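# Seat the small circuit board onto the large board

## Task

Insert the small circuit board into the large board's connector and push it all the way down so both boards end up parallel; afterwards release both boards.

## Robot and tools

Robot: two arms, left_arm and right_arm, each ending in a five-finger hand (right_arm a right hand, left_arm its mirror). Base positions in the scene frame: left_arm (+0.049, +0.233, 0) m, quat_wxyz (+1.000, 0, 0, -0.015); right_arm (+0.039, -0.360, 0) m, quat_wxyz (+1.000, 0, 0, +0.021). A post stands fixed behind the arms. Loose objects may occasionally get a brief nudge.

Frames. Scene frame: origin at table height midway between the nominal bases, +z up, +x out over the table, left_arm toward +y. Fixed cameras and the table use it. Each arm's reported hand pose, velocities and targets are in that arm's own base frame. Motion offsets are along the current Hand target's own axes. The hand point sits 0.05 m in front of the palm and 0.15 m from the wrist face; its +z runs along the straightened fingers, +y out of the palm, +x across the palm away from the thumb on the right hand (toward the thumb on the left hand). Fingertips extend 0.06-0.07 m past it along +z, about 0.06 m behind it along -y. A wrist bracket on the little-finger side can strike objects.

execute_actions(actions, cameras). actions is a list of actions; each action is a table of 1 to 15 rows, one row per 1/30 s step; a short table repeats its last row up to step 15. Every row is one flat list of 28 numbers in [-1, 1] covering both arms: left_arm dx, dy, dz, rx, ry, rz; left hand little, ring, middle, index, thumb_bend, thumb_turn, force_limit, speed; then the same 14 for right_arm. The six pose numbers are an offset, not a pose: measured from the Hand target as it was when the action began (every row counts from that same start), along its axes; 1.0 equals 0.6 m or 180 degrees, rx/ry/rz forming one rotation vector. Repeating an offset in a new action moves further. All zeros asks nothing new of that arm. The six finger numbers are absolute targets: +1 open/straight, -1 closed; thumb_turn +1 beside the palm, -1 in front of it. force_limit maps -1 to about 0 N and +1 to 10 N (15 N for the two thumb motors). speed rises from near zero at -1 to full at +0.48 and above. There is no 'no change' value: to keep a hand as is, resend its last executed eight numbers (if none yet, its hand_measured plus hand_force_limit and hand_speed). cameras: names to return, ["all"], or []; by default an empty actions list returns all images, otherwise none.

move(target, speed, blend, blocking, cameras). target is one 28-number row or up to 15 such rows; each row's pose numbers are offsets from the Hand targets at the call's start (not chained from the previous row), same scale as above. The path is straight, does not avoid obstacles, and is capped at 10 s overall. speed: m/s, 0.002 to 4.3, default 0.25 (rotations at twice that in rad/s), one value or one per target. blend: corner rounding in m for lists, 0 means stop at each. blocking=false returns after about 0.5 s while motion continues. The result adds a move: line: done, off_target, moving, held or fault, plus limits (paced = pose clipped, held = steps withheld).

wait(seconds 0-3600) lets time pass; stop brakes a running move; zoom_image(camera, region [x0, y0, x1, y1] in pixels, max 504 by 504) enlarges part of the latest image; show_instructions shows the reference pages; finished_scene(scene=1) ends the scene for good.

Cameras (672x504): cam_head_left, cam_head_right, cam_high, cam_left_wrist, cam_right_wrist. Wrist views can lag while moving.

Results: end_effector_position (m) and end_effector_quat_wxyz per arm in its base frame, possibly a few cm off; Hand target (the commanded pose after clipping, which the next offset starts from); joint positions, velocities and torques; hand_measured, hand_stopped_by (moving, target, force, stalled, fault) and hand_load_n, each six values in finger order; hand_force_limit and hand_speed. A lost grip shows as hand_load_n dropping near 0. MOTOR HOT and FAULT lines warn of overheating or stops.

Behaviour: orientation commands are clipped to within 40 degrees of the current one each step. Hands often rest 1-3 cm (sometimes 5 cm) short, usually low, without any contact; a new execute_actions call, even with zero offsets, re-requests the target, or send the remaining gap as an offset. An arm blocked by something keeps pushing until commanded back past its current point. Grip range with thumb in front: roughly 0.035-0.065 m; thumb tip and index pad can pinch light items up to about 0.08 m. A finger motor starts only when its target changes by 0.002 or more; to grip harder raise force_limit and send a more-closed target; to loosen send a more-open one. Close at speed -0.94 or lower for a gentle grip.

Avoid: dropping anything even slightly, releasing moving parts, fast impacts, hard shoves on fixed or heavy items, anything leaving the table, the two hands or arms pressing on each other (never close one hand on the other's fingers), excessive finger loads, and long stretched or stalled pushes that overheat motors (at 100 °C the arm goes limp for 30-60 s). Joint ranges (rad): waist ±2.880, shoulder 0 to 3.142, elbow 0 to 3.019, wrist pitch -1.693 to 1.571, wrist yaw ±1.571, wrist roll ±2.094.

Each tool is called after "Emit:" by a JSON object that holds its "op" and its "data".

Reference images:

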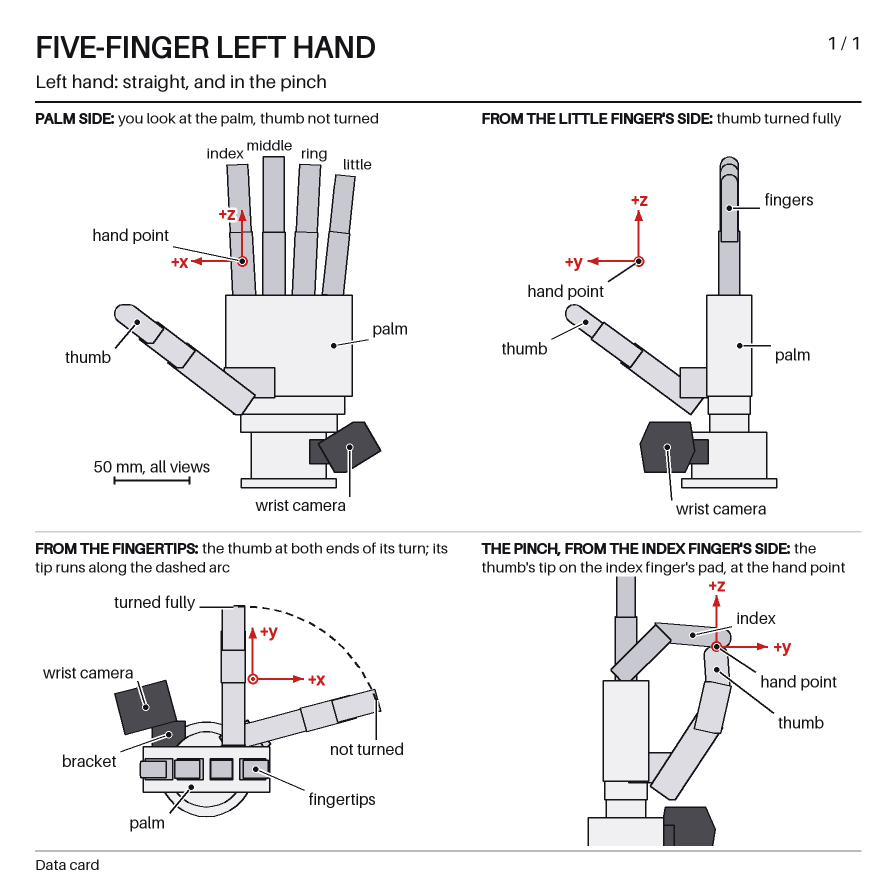

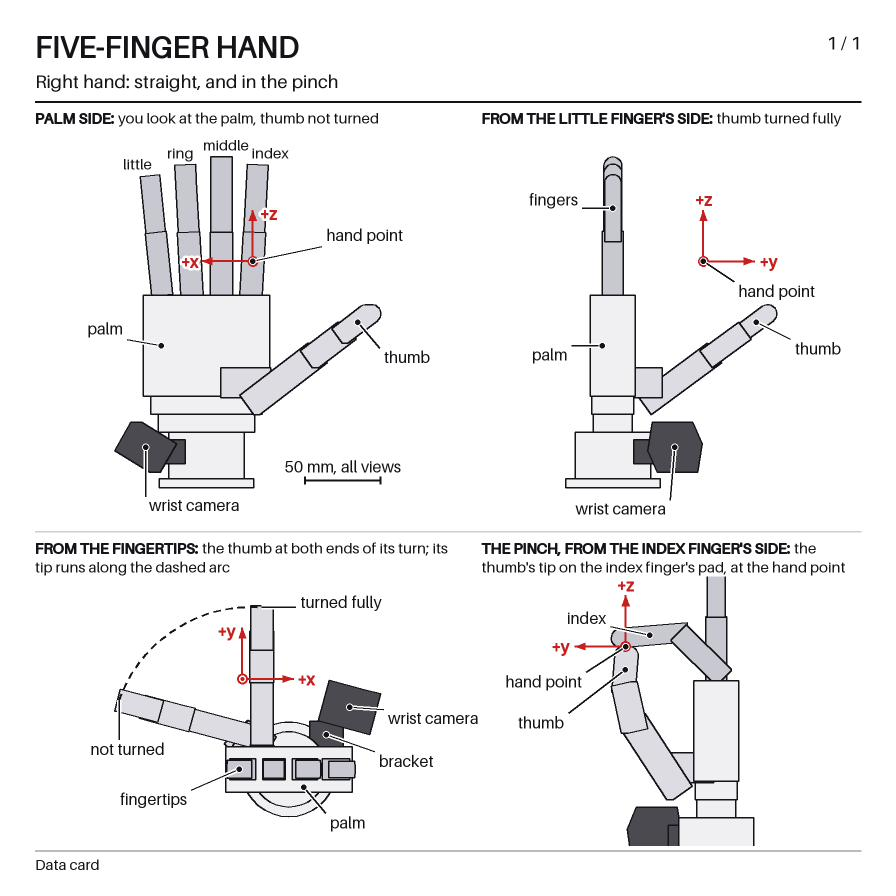

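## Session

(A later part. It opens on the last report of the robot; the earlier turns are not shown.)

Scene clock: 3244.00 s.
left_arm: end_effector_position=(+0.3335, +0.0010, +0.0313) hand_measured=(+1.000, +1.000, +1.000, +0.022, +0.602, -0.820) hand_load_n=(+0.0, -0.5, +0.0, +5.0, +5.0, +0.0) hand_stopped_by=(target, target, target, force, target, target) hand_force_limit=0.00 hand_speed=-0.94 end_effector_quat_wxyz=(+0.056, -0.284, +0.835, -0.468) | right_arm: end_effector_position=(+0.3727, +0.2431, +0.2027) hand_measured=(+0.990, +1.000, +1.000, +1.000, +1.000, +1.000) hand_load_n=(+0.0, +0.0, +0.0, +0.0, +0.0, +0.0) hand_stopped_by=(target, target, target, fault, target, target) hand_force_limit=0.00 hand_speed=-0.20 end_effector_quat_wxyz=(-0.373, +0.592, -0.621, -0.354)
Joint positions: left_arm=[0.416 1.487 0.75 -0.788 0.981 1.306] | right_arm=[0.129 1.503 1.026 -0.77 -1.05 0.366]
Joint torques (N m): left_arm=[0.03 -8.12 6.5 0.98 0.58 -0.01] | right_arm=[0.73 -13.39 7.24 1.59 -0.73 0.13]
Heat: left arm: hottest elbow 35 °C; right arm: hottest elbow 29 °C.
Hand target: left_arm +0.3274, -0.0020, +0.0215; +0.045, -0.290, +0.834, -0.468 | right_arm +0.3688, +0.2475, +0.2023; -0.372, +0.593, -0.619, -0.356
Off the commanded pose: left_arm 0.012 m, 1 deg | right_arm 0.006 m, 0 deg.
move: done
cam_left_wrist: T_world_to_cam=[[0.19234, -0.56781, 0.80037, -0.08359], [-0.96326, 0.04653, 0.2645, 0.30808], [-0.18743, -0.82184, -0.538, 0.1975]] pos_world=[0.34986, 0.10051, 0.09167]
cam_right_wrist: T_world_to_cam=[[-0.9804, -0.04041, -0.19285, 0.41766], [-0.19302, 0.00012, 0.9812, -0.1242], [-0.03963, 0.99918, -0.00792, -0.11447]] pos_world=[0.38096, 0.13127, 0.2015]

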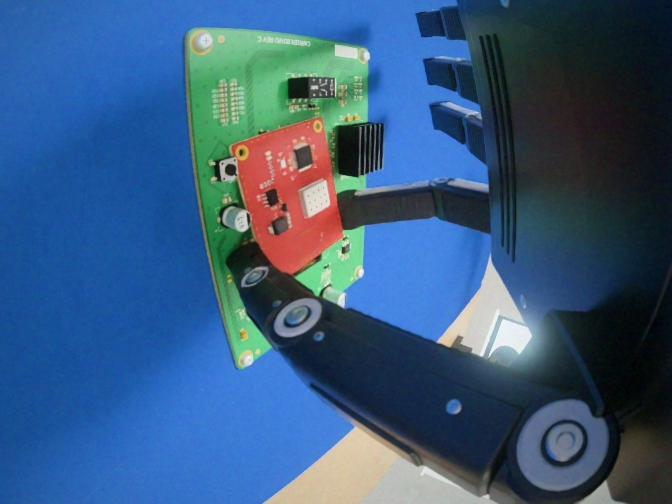

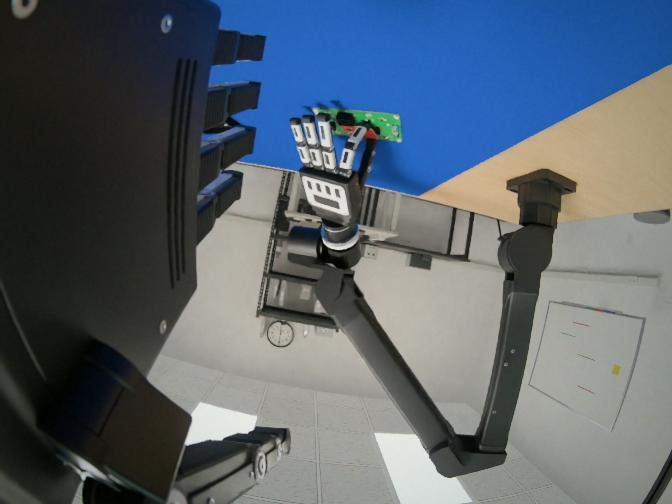

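Emit:
{"op": "move", "data": {"target": [[-0.0248,-0.0468,-0.0249,0,0,0,1,1,1,-0.03,0.6,-0.82,0.0,-0.94,0,0,0,0,0,0,0.99,1,1,1,1,1,0,-0.2],[-0.015,-0.0871,-0.0529,0,0,0,1,1,1,-0.03,0.6,-0.82,0.0,-0.94,0,0,0,0,0,0,0.99,1,1,1,1,1,0,-0.2]], "speed": [0.08,0.05], "cameras": ["cam_left_wrist","cam_right_wrist"]}}

Emit:
{"op": "zoom_image", "data": {"camera": "cam_left_wrist", "region": [200, 80, 380, 290]}}

Emit:
{"op": "zoom_image", "data": {"camera": "cam_right_wrist", "region": [320, 100, 410, 170]}}

Scene clock: 3256.67 s.
left_arm: end_effector_position=(+0.3303, -0.0005, +0.0648) hand_measured=(+1.000, +1.000, +1.000, +0.022, +0.600, -0.820) hand_load_n=(+0.0, +0.0, +0.0, +0.0, +0.5, +0.0) hand_stopped_by=(target, target, target, force, target, target) hand_force_limit=0.00 hand_speed=-0.94 end_effector_quat_wxyz=(+0.029, -0.298, +0.830, -0.470) | right_arm: end_effector_position=(+0.3727, +0.2431, +0.2027) hand_measured=(+0.990, +1.000, +1.000, +1.000, +1.000, +1.000) hand_load_n=(+0.0, +0.0, +0.0, +0.0, +0.0, +0.0) hand_stopped_by=(target, target, target, fault, target, target) hand_force_limit=0.00 hand_speed=-0.20 end_effector_quat_wxyz=(-0.373, +0.592, -0.621, -0.354)
Joint positions: left_arm=[0.416 1.45 0.814 -0.95 0.981 1.306] | right_arm=[0.129 1.503 1.026 -0.77 -1.05 0.366]
Joint torques (N m): left_arm=[0.03 -9.76 12.71 -0.01 0.59 -0.07] | right_arm=[0.32 -13.63 7.31 1.51 -0.74 0.11]
Heat: left arm: hottest elbow 35 °C; right arm: hottest elbow 29 °C.
Hand target: left_arm +0.3468, +0.0060, +0.0795; +0.045, -0.290, +0.834, -0.468 | right_arm +0.3688, +0.2475, +0.2023; -0.372, +0.593, -0.619, -0.356
Off the commanded pose: left_arm 0.023 m, 2 deg | right_arm 0.006 m, 0 deg.
move: off_target (left_arm)
cam_left_wrist: T_world_to_cam=[[0.23708, -0.54806, 0.80214, -0.12546], [-0.94704, 0.0537, 0.31659, 0.28735], [-0.21659, -0.83471, -0.5063, 0.22131]] pos_world=[0.34981, 0.10054, 0.12171]
cam_right_wrist: T_world_to_cam=[[-0.9804, -0.04041, -0.19285, 0.41766], [-0.19302, 0.00012, 0.9812, -0.1242], [-0.03963, 0.99918, -0.00792, -0.11447]] pos_world=[0.38096, 0.13127, 0.2015]

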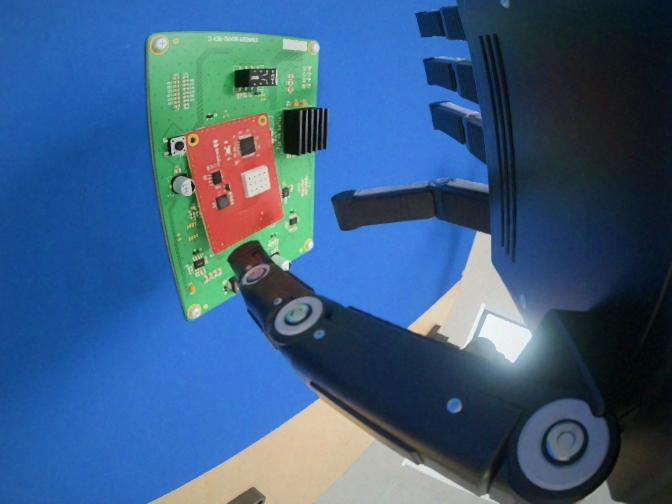

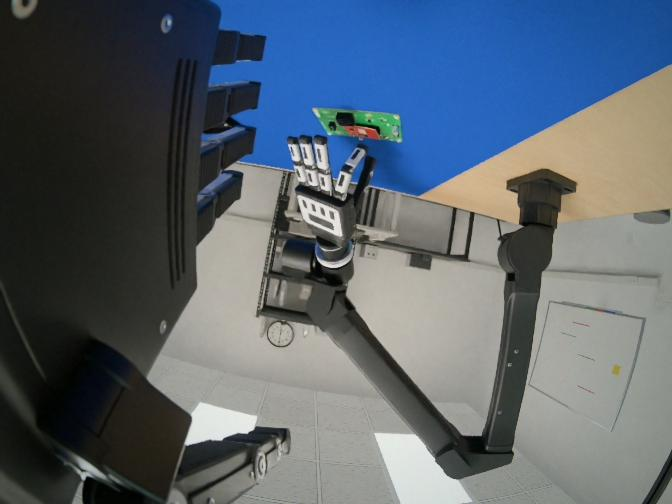

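Scaled by 2.400 from the camera's image (finer frame: 960x720).

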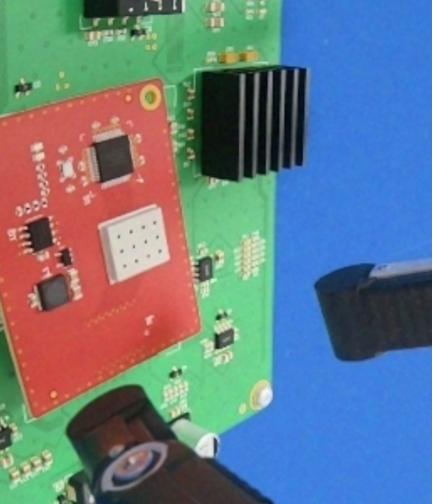

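Scaled by 5.600 from the camera's image (finer frame: 960x720).

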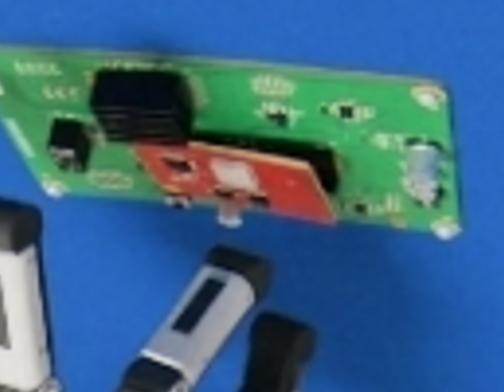

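Emit:
{"op": "zoom_image", "data": {"camera": "cam_left_wrist", "region": [180, 100, 300, 190]}}

Emit:
{"op": "zoom_image", "data": {"camera": "cam_left_wrist", "region": [180, 180, 300, 270]}}

Emit:
{"op": "zoom_image", "data": {"camera": "cam_right_wrist", "region": [335, 110, 395, 155]}}

Scaled by 4.200 from the camera's image (finer frame: 960x720).

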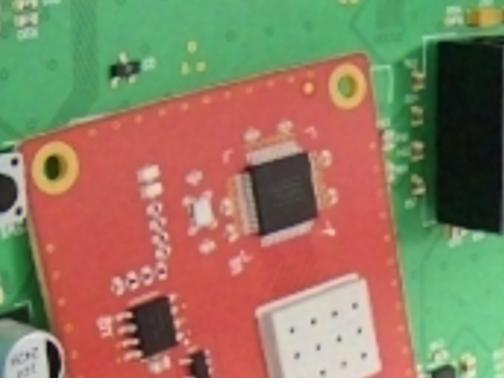

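Scaled by 4.200 from the camera's image (finer frame: 960x720).

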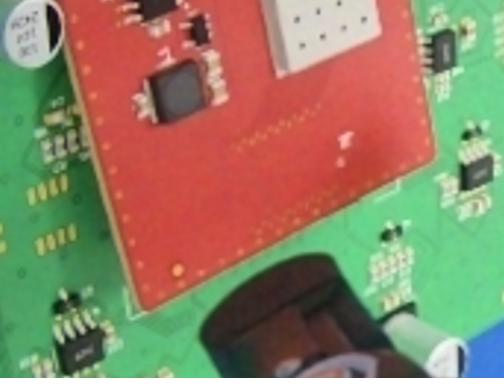

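Scaled by 8.400 from the camera's image (finer frame: 960x720).

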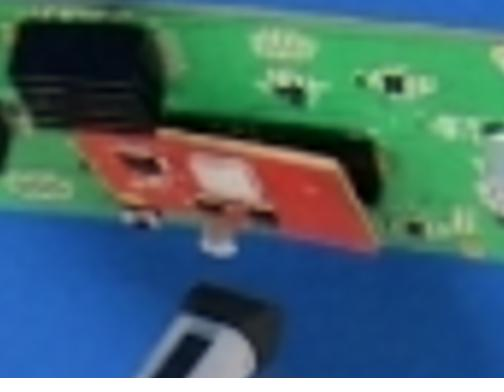

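Emit:
{"op": "move", "data": {"target": [[0.0174,-0.011,-0.0095,-0.0027,0.0112,0.0078,1,1,1,0.2,0.66,-0.82,0.3,-0.5,0,0,0,0,0,0,0.99,1,1,1,1,1,0,-0.2],[0.0326,0.0724,0.0369,-0.0027,0.0112,0.0078,1,1,1,0.2,0.66,-0.82,0.3,-0.5,0,0,0,0,0,0,0.99,1,1,1,1,1,0,-0.2]], "speed": [0.12,0.06], "cameras": ["cam_left_wrist","cam_right_wrist"]}}

Emit:
{"op": "zoom_image", "data": {"camera": "cam_left_wrist", "region": [220, 80, 340, 170]}}

Emit:
{"op": "zoom_image", "data": {"camera": "cam_left_wrist", "region": [220, 170, 340, 260]}}

Scene clock: 3333.80 s.
left_arm: end_effector_position=(+0.3238, -0.0027, +0.0454) hand_measured=(+1.000, +1.000, +1.000, +0.200, +0.660, -0.820) hand_load_n=(+0.0, +0.0, +0.0, +0.0, +0.0, +0.0) hand_stopped_by=(target, target, target, target, target, target) hand_force_limit=0.30 hand_speed=-0.50 end_effector_quat_wxyz=(+0.041, -0.271, +0.840, -0.469) | right_arm: end_effector_position=(+0.3727, +0.2431, +0.2027) hand_measured=(+0.990, +1.000, +1.000, +1.000, +1.000, +1.000) hand_load_n=(+0.0, +0.0, +0.0, +0.0, +0.0, +0.0) hand_stopped_by=(target, target, target, fault, target, target) hand_force_limit=0.00 hand_speed=-0.20 end_effector_quat_wxyz=(-0.373, +0.592, -0.621, -0.354)
Joint positions: left_arm=[0.413 1.462 0.77 -0.898 0.98 1.369] | right_arm=[0.129 1.503 1.026 -0.77 -1.05 0.366]
Joint torques (N m): left_arm=[0.03 -7.41 6.83 0.84 0.52 0.08] | right_arm=[0.62 -13.51 7.23 1.59 -0.74 0.11]
Heat: left arm: hottest elbow 42 °C; right arm: hottest elbow 29 °C.
Hand target: left_arm +0.3193, -0.0039, +0.0359; +0.035, -0.271, +0.840, -0.469 | right_arm +0.3688, +0.2475, +0.2023; -0.372, +0.593, -0.619, -0.356
Off the commanded pose: left_arm 0.011 m, 1 deg | right_arm 0.006 m, 0 deg.
move: off_target (left_arm)
cam_left_wrist: T_world_to_cam=[[0.18048, -0.57133, 0.80063, -0.09112], [-0.95734, 0.08472, 0.27626, 0.29286], [-0.22567, -0.81634, -0.53167, 0.21238]] pos_world=[0.34474, 0.09651, 0.10496]
cam_right_wrist: T_world_to_cam=[[-0.9804, -0.04041, -0.19285, 0.41766], [-0.19302, 0.00012, 0.9812, -0.1242], [-0.03963, 0.99918, -0.00792, -0.11447]] pos_world=[0.38096, 0.13127, 0.2015]

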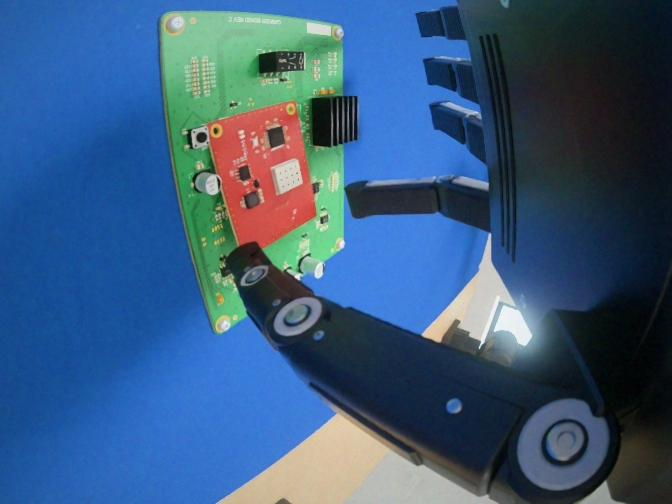

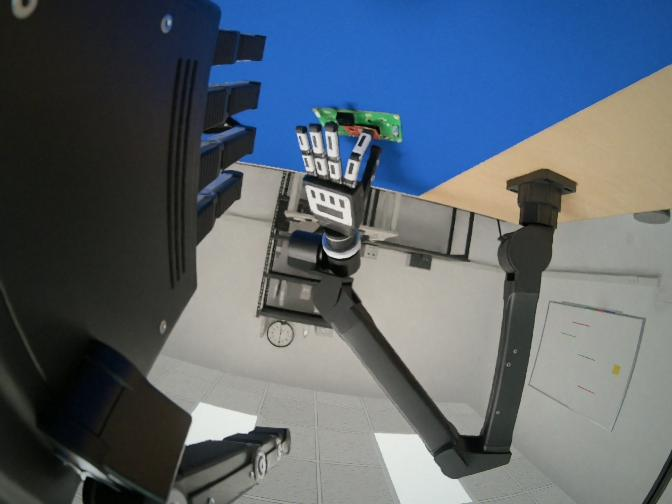

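Scaled by 4.200 from the camera's image (finer frame: 960x720).

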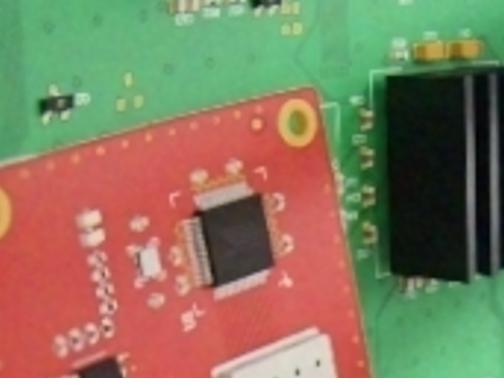

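Scaled by 4.200 from the camera's image (finer frame: 960x720).

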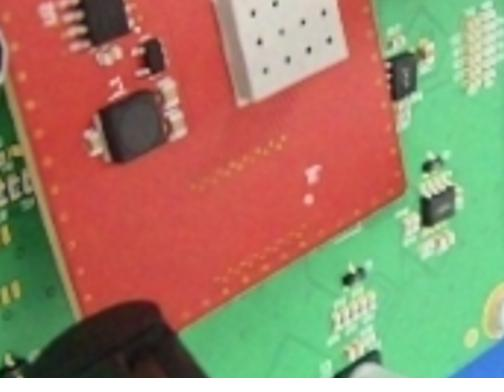

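Emit:
{"op": "move", "data": {"target": [-0.0048,0.0186,0.012,0,0,0,1,1,1,0.2,0.66,-0.82,0.3,-0.5,0,0,0,0,0,0,0.99,1,1,1,1,1,0,-0.2], "speed": 0.03, "cameras": ["cam_left_wrist","cam_right_wrist"]}}

Emit:
{"op": "zoom_image", "data": {"camera": "cam_left_wrist", "region": [220, 130, 380, 290]}}

Emit:
{"op": "zoom_image", "data": {"camera": "cam_right_wrist", "region": [335, 110, 395, 155]}}

Scene clock: 3353.67 s.
left_arm: end_effector_position=(+0.3242, -0.0024, +0.0319) hand_measured=(+1.000, +1.000, +1.000, +0.200, +0.660, -0.820) hand_load_n=(+0.0, +0.0, +0.0, +0.0, +0.0, +0.0) hand_stopped_by=(target, target, target, target, target, target) hand_force_limit=0.30 hand_speed=-0.50 end_effector_quat_wxyz=(+0.041, -0.271, +0.840, -0.469) | right_arm: end_effector_position=(+0.3727, +0.2431, +0.2027) hand_measured=(+0.990, +1.000, +1.000, +1.000, +1.000, +1.000) hand_load_n=(+0.0, +0.0, +0.0, +0.0, +0.0, +0.5) hand_stopped_by=(target, target, target, fault, target, target) hand_force_limit=0.00 hand_speed=-0.20 end_effector_quat_wxyz=(-0.373, +0.592, -0.621, -0.354)
Joint positions: left_arm=[0.413 1.493 0.756 -0.856 0.98 1.371] | right_arm=[0.129 1.503 1.026 -0.77 -1.05 0.366]
Joint torques (N m): left_arm=[1.2 -8 6.64 1.16 0.55 0.07] | right_arm=[0.62 -13.57 7.17 1.59 -0.74 0.11]
Heat: left arm: hottest elbow 40 °C; right arm: hottest elbow 29 °C.
Hand target: left_arm +0.3192, -0.0034, +0.0224; +0.035, -0.272, +0.840, -0.469 | right_arm +0.3688, +0.2475, +0.2023; -0.372, +0.593, -0.619, -0.356
Off the commanded pose: left_arm 0.011 m, 1 deg | right_arm 0.006 m, 0 deg.
move: off_target (left_arm)
cam_left_wrist: T_world_to_cam=[[0.17976, -0.57148, 0.80068, -0.08003], [-0.95729, 0.08575, 0.27612, 0.29695], [-0.22646, -0.81612, -0.53166, 0.20573]] pos_world=[0.34524, 0.09671, 0.09146]
cam_right_wrist: T_world_to_cam=[[-0.9804, -0.04041, -0.19285, 0.41766], [-0.19302, 0.00012, 0.9812, -0.1242], [-0.03963, 0.99918, -0.00792, -0.11447]] pos_world=[0.38096, 0.13127, 0.2015]

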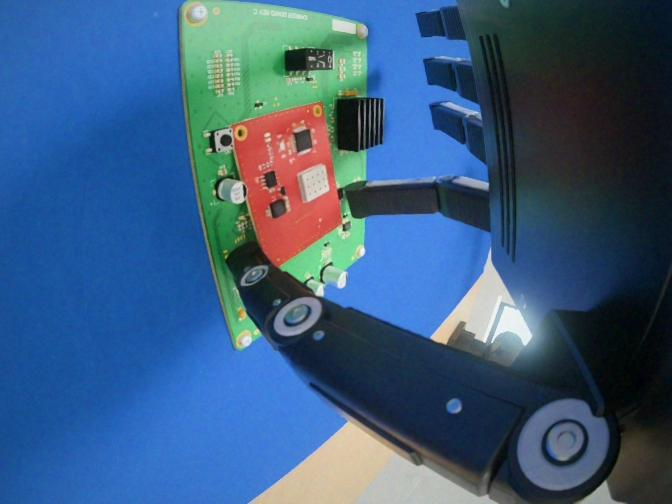

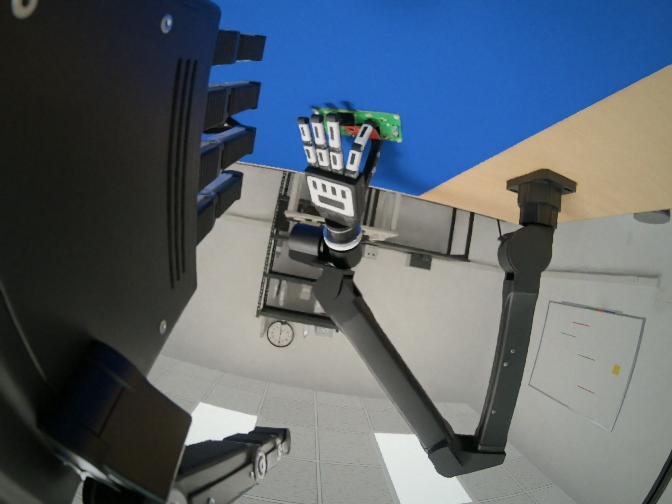

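Scaled by 3.150 from the camera's image (finer frame: 960x720).

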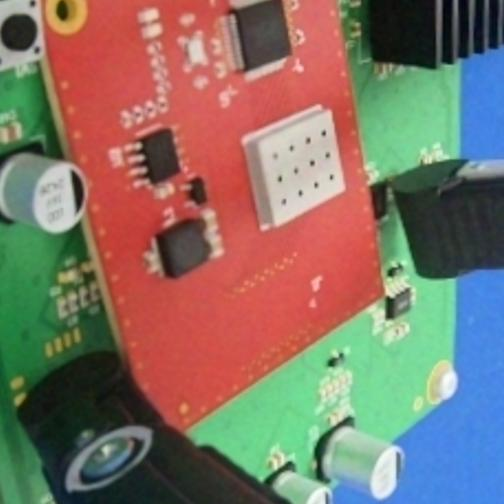

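Scaled by 8.400 from the camera's image (finer frame: 960x720).

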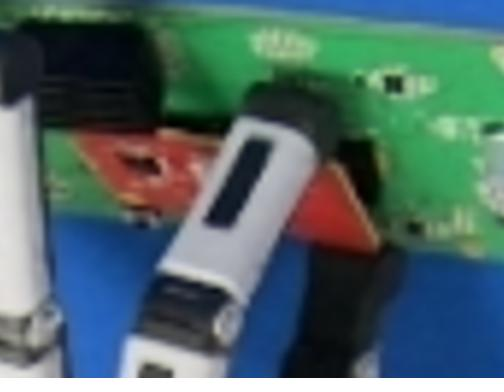

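Emit:
{"op": "move", "data": {"target": [0,0,0,0,0,0,1,1,1,0.2,0.6,-0.82,0.3,-0.94,0,0,0,0,0,0,0.99,1,1,1,1,1,0,-0.2], "speed": 0.02, "cameras": []}}

Emit:
{"op": "move", "data": {"target": [0,0,0,0,0,0,1,1,1,-0.05,0.6,-0.82,0.3,-0.94,0,0,0,0,0,0,0.99,1,1,1,1,1,0,-0.2], "speed": 0.02, "cameras": ["cam_left_wrist","cam_right_wrist"]}}

Emit:
{"op": "zoom_image", "data": {"camera": "cam_left_wrist", "region": [220, 130, 380, 290]}}

Emit:
{"op": "zoom_image", "data": {"camera": "cam_right_wrist", "region": [335, 110, 395, 155]}}

Scene clock: 3360.77 s.
left_arm: end_effector_position=(+0.3242, -0.0024, +0.0319) hand_measured=(+1.000, +1.000, +1.000, +0.200, +0.600, -0.820) hand_load_n=(+0.0, -0.5, +0.0, +0.0, +0.0, +0.0) hand_stopped_by=(target, target, target, target, target, target) hand_force_limit=0.30 hand_speed=-0.94 end_effector_quat_wxyz=(+0.041, -0.271, +0.840, -0.469) | right_arm: end_effector_position=(+0.3727, +0.2431, +0.2027) hand_measured=(+0.990, +1.000, +1.000, +1.000, +1.000, +1.000) hand_load_n=(+0.0, +0.0, +0.0, +0.0, +0.0, +0.0) hand_stopped_by=(target, target, target, fault, target, target) hand_force_limit=0.00 hand_speed=-0.20 end_effector_quat_wxyz=(-0.373, +0.592, -0.621, -0.354)
Joint positions: left_arm=[0.413 1.493 0.756 -0.856 0.98 1.371] | right_arm=[0.129 1.503 1.026 -0.77 -1.05 0.366]
Joint torques (N m): left_arm=[0.67 -6.77 6.79 0.98 0.58 0.14] | right_arm=[0.38 -13.27 7.24 1.62 -0.74 0.12]
Heat: left arm: hottest elbow 39 °C; right arm: hottest elbow 29 °C.
Hand target: left_arm +0.3192, -0.0034, +0.0224; +0.035, -0.272, +0.840, -0.469 | right_arm +0.3688, +0.2475, +0.2023; -0.372, +0.593, -0.619, -0.356
Off the commanded pose: left_arm 0.011 m, 1 deg | right_arm 0.006 m, 0 deg.
move: done

Scene clock: 3362.50 s.
left_arm: end_effector_position=(+0.3243, -0.0024, +0.0315) hand_measured=(+1.000, +1.000, +1.000, -0.050, +0.600, -0.820) hand_load_n=(+0.0, +0.0, +0.0, +0.0, +0.0, +0.0) hand_stopped_by=(target, target, target, target, target, target) hand_force_limit=0.30 hand_speed=-0.94 end_effector_quat_wxyz=(+0.041, -0.271, +0.840, -0.469) | right_arm: end_effector_position=(+0.3727, +0.2431, +0.2027) hand_measured=(+0.990, +1.000, +1.000, +1.000, +1.000, +1.000) hand_load_n=(+0.0, +0.0, +0.0, +0.0, +0.0, +0.0) hand_stopped_by=(target, target, target, fault, target, target) hand_force_limit=0.00 hand_speed=-0.20 end_effector_quat_wxyz=(-0.373, +0.592, -0.621, -0.354)
Joint positions: left_arm=[0.413 1.494 0.756 -0.855 0.98 1.371] | right_arm=[0.129 1.503 1.026 -0.77 -1.05 0.366]
Joint torques (N m): left_arm=[-0.15 -7.88 6.42 0.92 0.54 0.11] | right_arm=[0.44 -13.45 7.21 1.55 -0.73 0.13]
Heat: left arm: hottest elbow 38 °C; right arm: hottest elbow 29 °C.
Hand target: left_arm +0.3192, -0.0034, +0.0224; +0.035, -0.272, +0.840, -0.468 | right_arm +0.3688, +0.2475, +0.2023; -0.372, +0.593, -0.619, -0.356
Off the commanded pose: left_arm 0.010 m, 1 deg | right_arm 0.006 m, 0 deg.
move: done
cam_left_wrist: T_world_to_cam=[[0.18015, -0.57134, 0.8007, -0.07987], [-0.95721, 0.08559, 0.27643, 0.29712], [-0.22647, -0.81624, -0.53147, 0.20554]] pos_world=[0.34534, 0.09671, 0.09106]
cam_right_wrist: T_world_to_cam=[[-0.9804, -0.04041, -0.19285, 0.41766], [-0.19302, 0.00012, 0.9812, -0.1242], [-0.03963, 0.99918, -0.00792, -0.11447]] pos_world=[0.38096, 0.13127, 0.2015]

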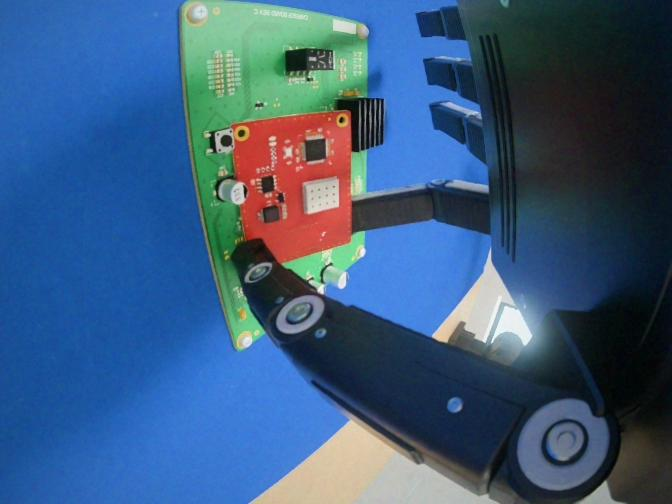

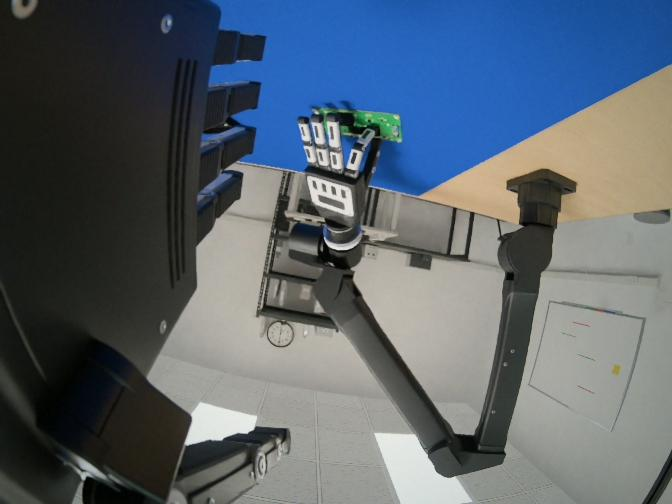

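Scaled by 3.150 from the camera's image (finer frame: 960x720).

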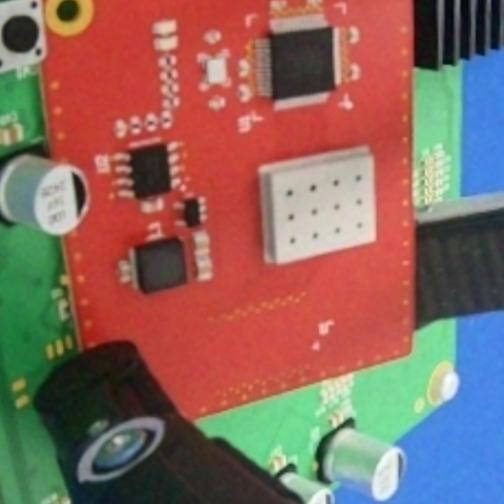

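Scaled by 8.400 from the camera's image (finer frame: 960x720).

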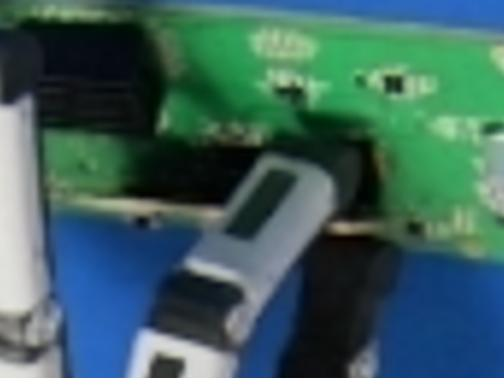

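Emit:
{"op": "move", "data": {"target": [0,0,0,0,0,0,1,1,1,0.3,0.68,-0.82,0.3,-0.94,0,0,0,0,0,0,0.99,1,1,1,1,1,0,-0.2], "speed": 0.02, "cameras": ["cam_left_wrist","cam_right_wrist"]}}

Emit:
{"op": "zoom_image", "data": {"camera": "cam_left_wrist", "region": [220, 90, 380, 250]}}

Emit:
{"op": "zoom_image", "data": {"camera": "cam_right_wrist", "region": [335, 110, 395, 155]}}

Scene clock: 3384.77 s.
left_arm: end_effector_position=(+0.3244, -0.0024, +0.0315) hand_measured=(+1.000, +1.000, +1.000, +0.300, +0.680, -0.820) hand_load_n=(+0.0, +0.0, +0.0, +0.0, -0.5, +0.0) hand_stopped_by=(target, target, target, target, target, target) hand_force_limit=0.30 hand_speed=-0.94 end_effector_quat_wxyz=(+0.041, -0.271, +0.840, -0.469) | right_arm: end_effector_position=(+0.3727, +0.2431, +0.2027) hand_measured=(+0.990, +1.000, +1.000, +1.000, +1.000, +1.000) hand_load_n=(+0.0, +0.0, +0.0, +0.0, -0.5, +0.0) hand_stopped_by=(target, target, target, fault, target, target) hand_force_limit=0.00 hand_speed=-0.20 end_effector_quat_wxyz=(-0.373, +0.592, -0.621, -0.354)
Joint positions: left_arm=[0.413 1.494 0.756 -0.855 0.98 1.371] | right_arm=[0.129 1.503 1.026 -0.77 -1.05 0.366]
Joint torques (N m): left_arm=[0.15 -7.24 6.63 0.77 0.63 0.16] | right_arm=[0.56 -13.27 7.24 1.59 -0.73 0.11]
Heat: left arm: hottest elbow 37 °C; right arm: hottest elbow 29 °C.
Hand target: left_arm +0.3192, -0.0034, +0.0224; +0.035, -0.271, +0.840, -0.468 | right_arm +0.3688, +0.2475, +0.2023; -0.372, +0.593, -0.619, -0.356
Off the commanded pose: left_arm 0.010 m, 1 deg | right_arm 0.006 m, 0 deg.
move: done
cam_left_wrist: T_world_to_cam=[[0.17976, -0.57148, 0.80068, -0.0798], [-0.95729, 0.08575, 0.27612, 0.29713], [-0.22646, -0.81612, -0.53166, 0.20559]] pos_world=[0.34534, 0.09671, 0.09116]
cam_right_wrist: T_world_to_cam=[[-0.9804, -0.04041, -0.19285, 0.41766], [-0.19302, 0.00012, 0.9812, -0.1242], [-0.03963, 0.99918, -0.00792, -0.11447]] pos_world=[0.38096, 0.13127, 0.2015]

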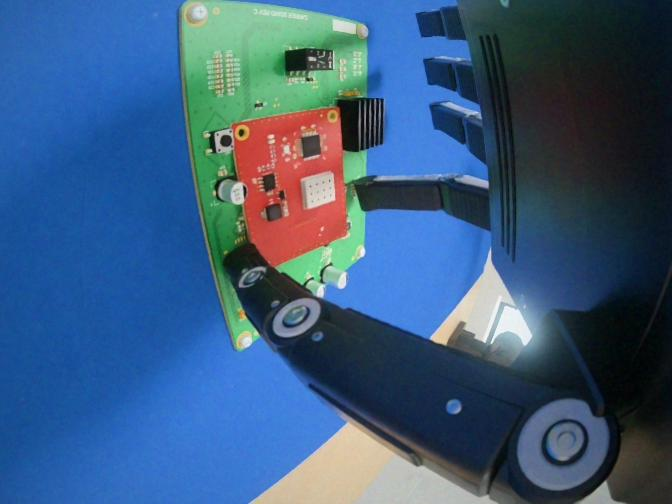

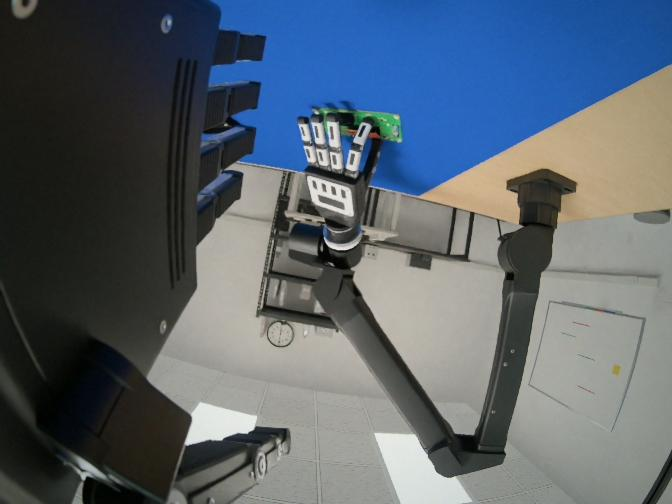

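Scaled by 3.150 from the camera's image (finer frame: 960x720).

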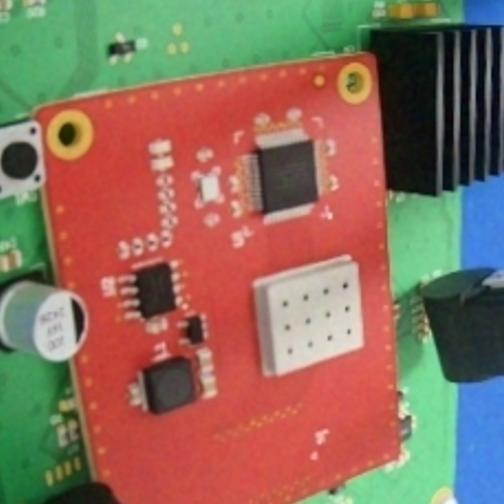

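Scaled by 8.400 from the camera's image (finer frame: 960x720).

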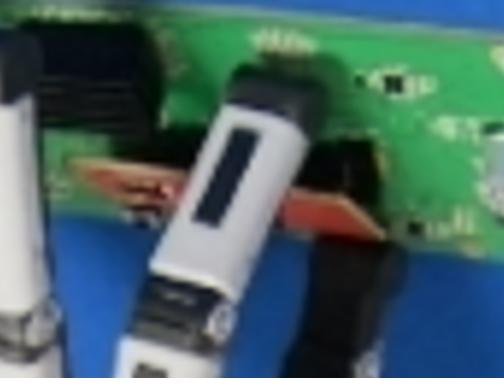

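Emit:
{"op": "zoom_image", "data": {"camera": "cam_left_wrist", "region": [290, 180, 380, 270]}}

Emit:
{"op": "zoom_image", "data": {"camera": "cam_left_wrist", "region": [215, 90, 305, 180]}}

Emit:
{"op": "zoom_image", "data": {"camera": "cam_left_wrist", "region": [290, 90, 380, 180]}}

Scaled by 5.600 from the camera's image (finer frame: 960x720).

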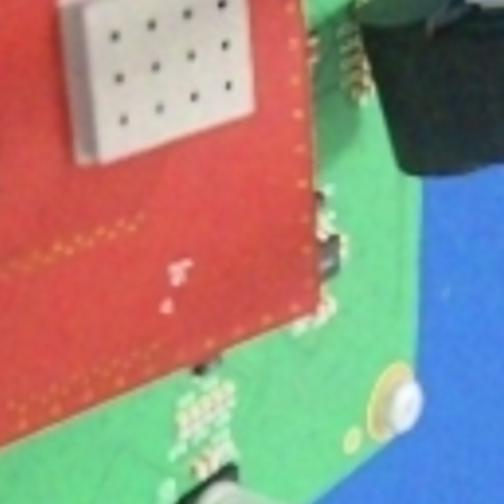

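Scaled by 5.600 from the camera's image (finer frame: 960x720).

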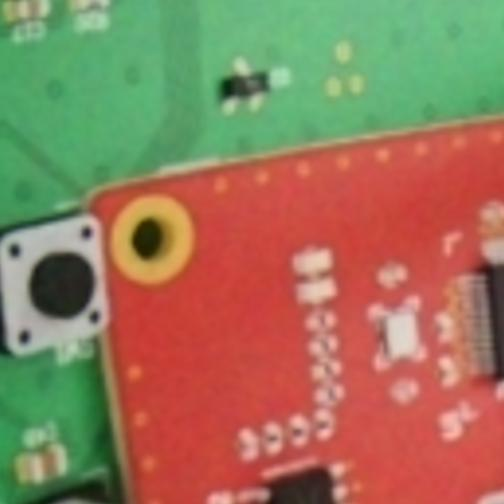

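Scaled by 5.600 from the camera's image (finer frame: 960x720).

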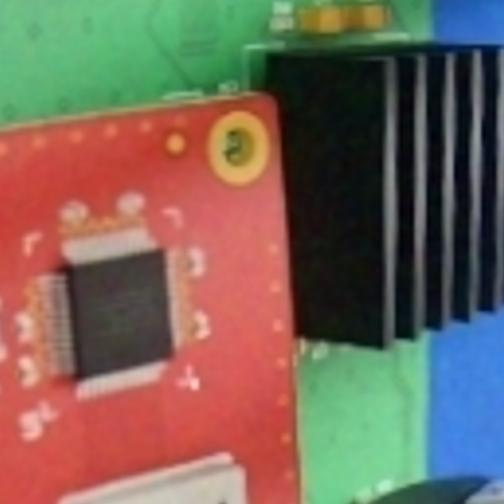

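Emit:
{"op": "move", "data": {"target": [[-0.0248,-0.0468,-0.0249,0,0,0,1,1,1,0.3,0.68,-0.82,0.0,-0.94,0,0,0,0,0,0,0.99,1,1,1,1,1,0,-0.2],[-0.015,-0.0871,-0.0529,0,0,0,1,1,1,0.3,0.68,-0.82,0.0,-0.94,0,0,0,0,0,0,0.99,1,1,1,1,1,0,-0.2]], "speed": [0.08,0.06], "cameras": ["cam_left_wrist","cam_right_wrist"]}}

Emit:
{"op": "zoom_image", "data": {"camera": "cam_left_wrist", "region": [180, 90, 300, 180]}}

Emit:
{"op": "zoom_image", "data": {"camera": "cam_left_wrist", "region": [180, 160, 300, 250]}}

Emit:
{"op": "zoom_image", "data": {"camera": "cam_right_wrist", "region": [335, 110, 395, 155]}}

Scene clock: 3459.70 s.
left_arm: end_effector_position=(+0.3226, -0.0031, +0.0672) hand_measured=(+1.000, +1.000, +1.000, +0.300, +0.680, -0.820) hand_load_n=(+0.0, +0.0, +0.0, -0.5, +0.0, +0.0) hand_stopped_by=(target, target, target, target, target, target) hand_force_limit=0.00 hand_speed=-0.94 end_effector_quat_wxyz=(+0.017, -0.283, +0.835, -0.471) | right_arm: end_effector_position=(+0.3727, +0.2431, +0.2027) hand_measured=(+0.990, +1.000, +1.000, +1.000, +1.000, +1.000) hand_load_n=(+0.0, +0.0, +0.0, +0.0, -0.5, +0.0) hand_stopped_by=(target, target, target, fault, target, target) hand_force_limit=0.00 hand_speed=-0.20 end_effector_quat_wxyz=(-0.373, +0.592, -0.621, -0.354)
Joint positions: left_arm=[0.413 1.452 0.822 -1.015 0.98 1.371] | right_arm=[0.129 1.503 1.026 -0.77 -1.05 0.366]
Joint torques (N m): left_arm=[0.15 -9.76 12.56 -0.06 0.54 0] | right_arm=[0.56 -13.45 7.25 1.46 -0.73 0.12]
Heat: left arm: hottest elbow 34 °C; right arm: hottest elbow 29 °C.
Hand target: left_arm +0.3391, +0.0038, +0.0805; +0.035, -0.271, +0.840, -0.469 | right_arm +0.3688, +0.2475, +0.2023; -0.372, +0.593, -0.619, -0.356
Off the commanded pose: left_arm 0.022 m, 2 deg | right_arm 0.006 m, 0 deg.
move: off_target (left_arm)
cam_left_wrist: T_world_to_cam=[[0.21873, -0.5544, 0.80299, -0.12112], [-0.94278, 0.09213, 0.32042, 0.27801], [-0.25162, -0.82713, -0.50253, 0.22969]] pos_world=[0.34639, 0.09723, 0.12361]
cam_right_wrist: T_world_to_cam=[[-0.9804, -0.04041, -0.19285, 0.41766], [-0.19302, 0.00012, 0.9812, -0.1242], [-0.03963, 0.99918, -0.00792, -0.11447]] pos_world=[0.38096, 0.13127, 0.2015]

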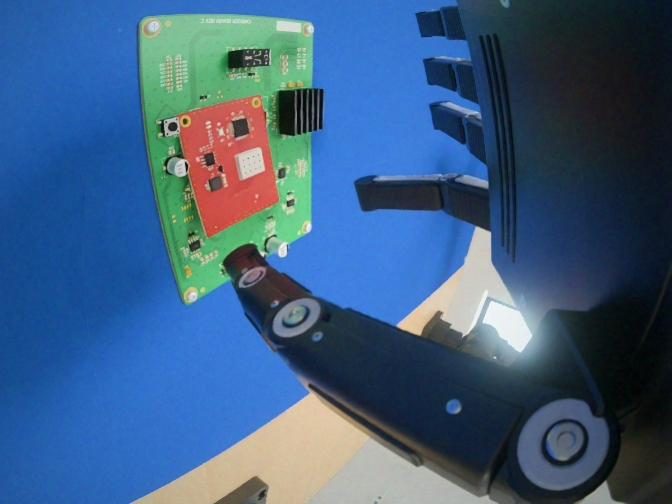

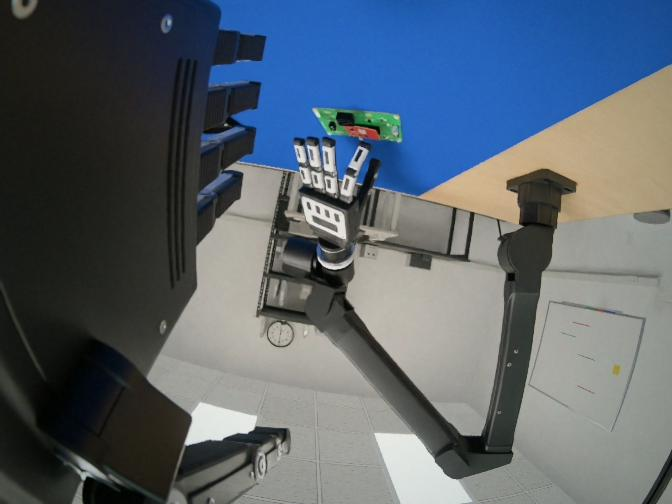

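Scaled by 4.200 from the camera's image (finer frame: 960x720).

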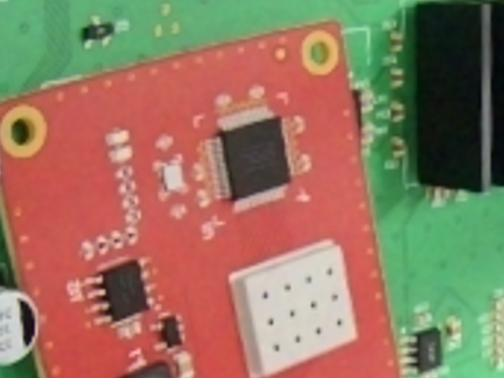

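Scaled by 4.200 from the camera's image (finer frame: 960x720).

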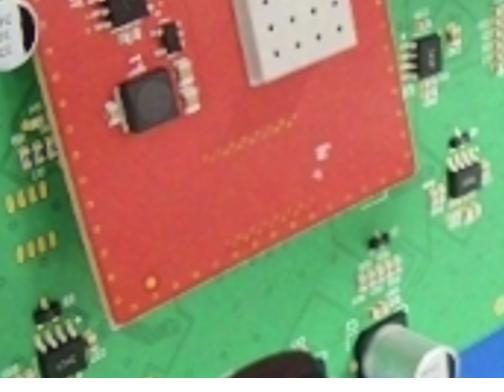

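Scaled by 8.400 from the camera's image (finer frame: 960x720).

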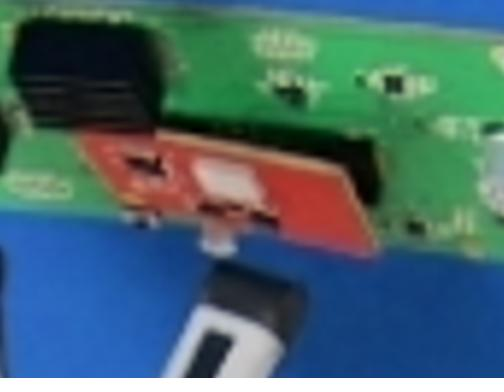

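Emit:
{"op": "move", "data": {"target": [[0.0021,-0.0123,-0.0099,0.0071,0.0179,0.0105,1,1,1,0.2,0.66,-0.82,0.3,-0.5,0,0,0,0,0,0,0.99,1,1,1,1,1,0,-0.2],[0.0177,0.0703,0.0376,0.0071,0.0179,0.0105,1,1,1,0.2,0.66,-0.82,0.3,-0.5,0,0,0,0,0,0,0.99,1,1,1,1,1,0,-0.2]], "speed": [0.12,0.06], "cameras": ["cam_left_wrist","cam_right_wrist"]}}

Emit:
{"op": "zoom_image", "data": {"camera": "cam_left_wrist", "region": [220, 80, 340, 170]}}

Emit:
{"op": "zoom_image", "data": {"camera": "cam_left_wrist", "region": [220, 170, 340, 260]}}

Scene clock: 3499.67 s.
left_arm: end_effector_position=(+0.3236, -0.0017, +0.0448) hand_measured=(+1.000, +1.000, +1.000, +0.200, +0.660, -0.820) hand_load_n=(+0.0, +0.0, +0.0, +0.0, +0.0, +0.0) hand_stopped_by=(target, target, target, target, target, target) hand_force_limit=0.30 hand_speed=-0.50 end_effector_quat_wxyz=(+0.026, -0.241, +0.841, -0.483) | right_arm: end_effector_position=(+0.3727, +0.2431, +0.2027) hand_measured=(+0.990, +1.000, +1.000, +1.000, +1.000, +1.000) hand_load_n=(+0.0, +0.0, +0.0, +0.0, +0.0, +0.0) hand_stopped_by=(target, target, target, fault, target, target) hand_force_limit=0.00 hand_speed=-0.20 end_effector_quat_wxyz=(-0.373, +0.592, -0.621, -0.354)
Joint positions: left_arm=[0.419 1.515 0.812 -1.002 1.004 1.506] | right_arm=[0.129 1.503 1.026 -0.77 -1.05 0.366]
Joint torques (N m): left_arm=[0.79 -8 6.46 0.69 0.64 0.1] | right_arm=[0.73 -13.57 7.23 1.59 -0.75 0.1]
Heat: left arm: hottest elbow 36 °C; right arm: hottest elbow 29 °C.
Hand target: left_arm +0.3192, -0.0013, +0.0360; +0.022, -0.244, +0.840, -0.485 | right_arm +0.3688, +0.2475, +0.2023; -0.372, +0.593, -0.619, -0.356
Off the commanded pose: left_arm 0.010 m, 1 deg | right_arm 0.006 m, 0 deg.
move: done
cam_left_wrist: T_world_to_cam=[[0.13378, -0.55945, 0.818, -0.07578], [-0.95239, 0.1556, 0.26218, 0.29185], [-0.27396, -0.81413, -0.512, 0.22762]] pos_world=[0.35045, 0.09751, 0.10202]
cam_right_wrist: T_world_to_cam=[[-0.9804, -0.04041, -0.19285, 0.41766], [-0.19302, 0.00012, 0.9812, -0.1242], [-0.03963, 0.99918, -0.00792, -0.11447]] pos_world=[0.38096, 0.13127, 0.2015]

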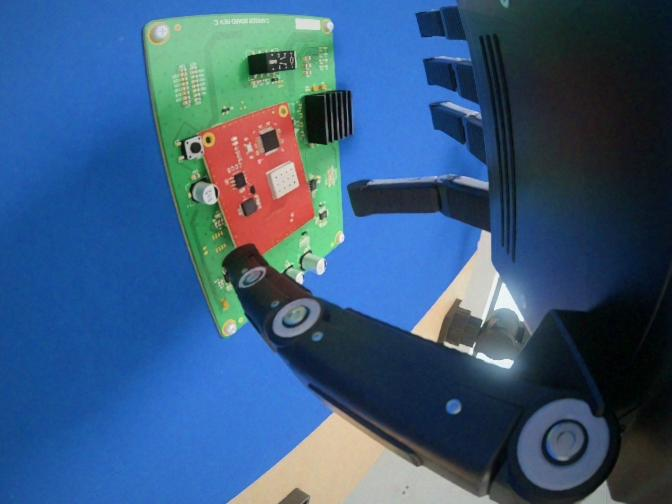

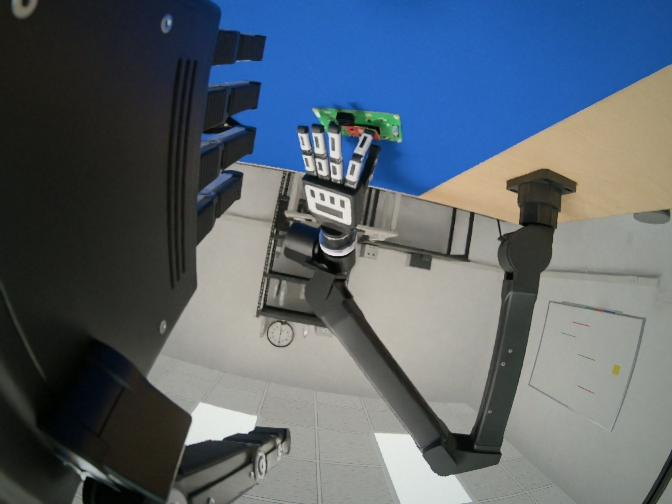

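Scaled by 4.200 from the camera's image (finer frame: 960x720).

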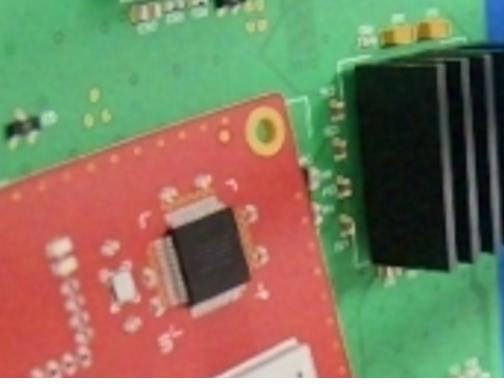

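Scaled by 4.200 from the camera's image (finer frame: 960x720).

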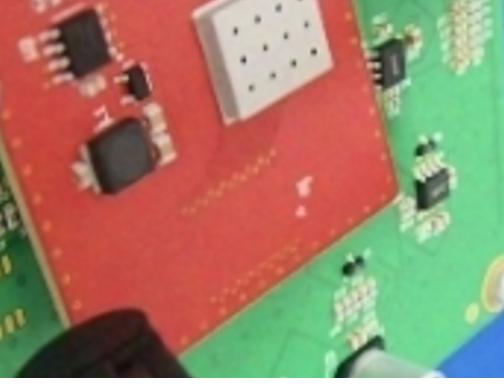

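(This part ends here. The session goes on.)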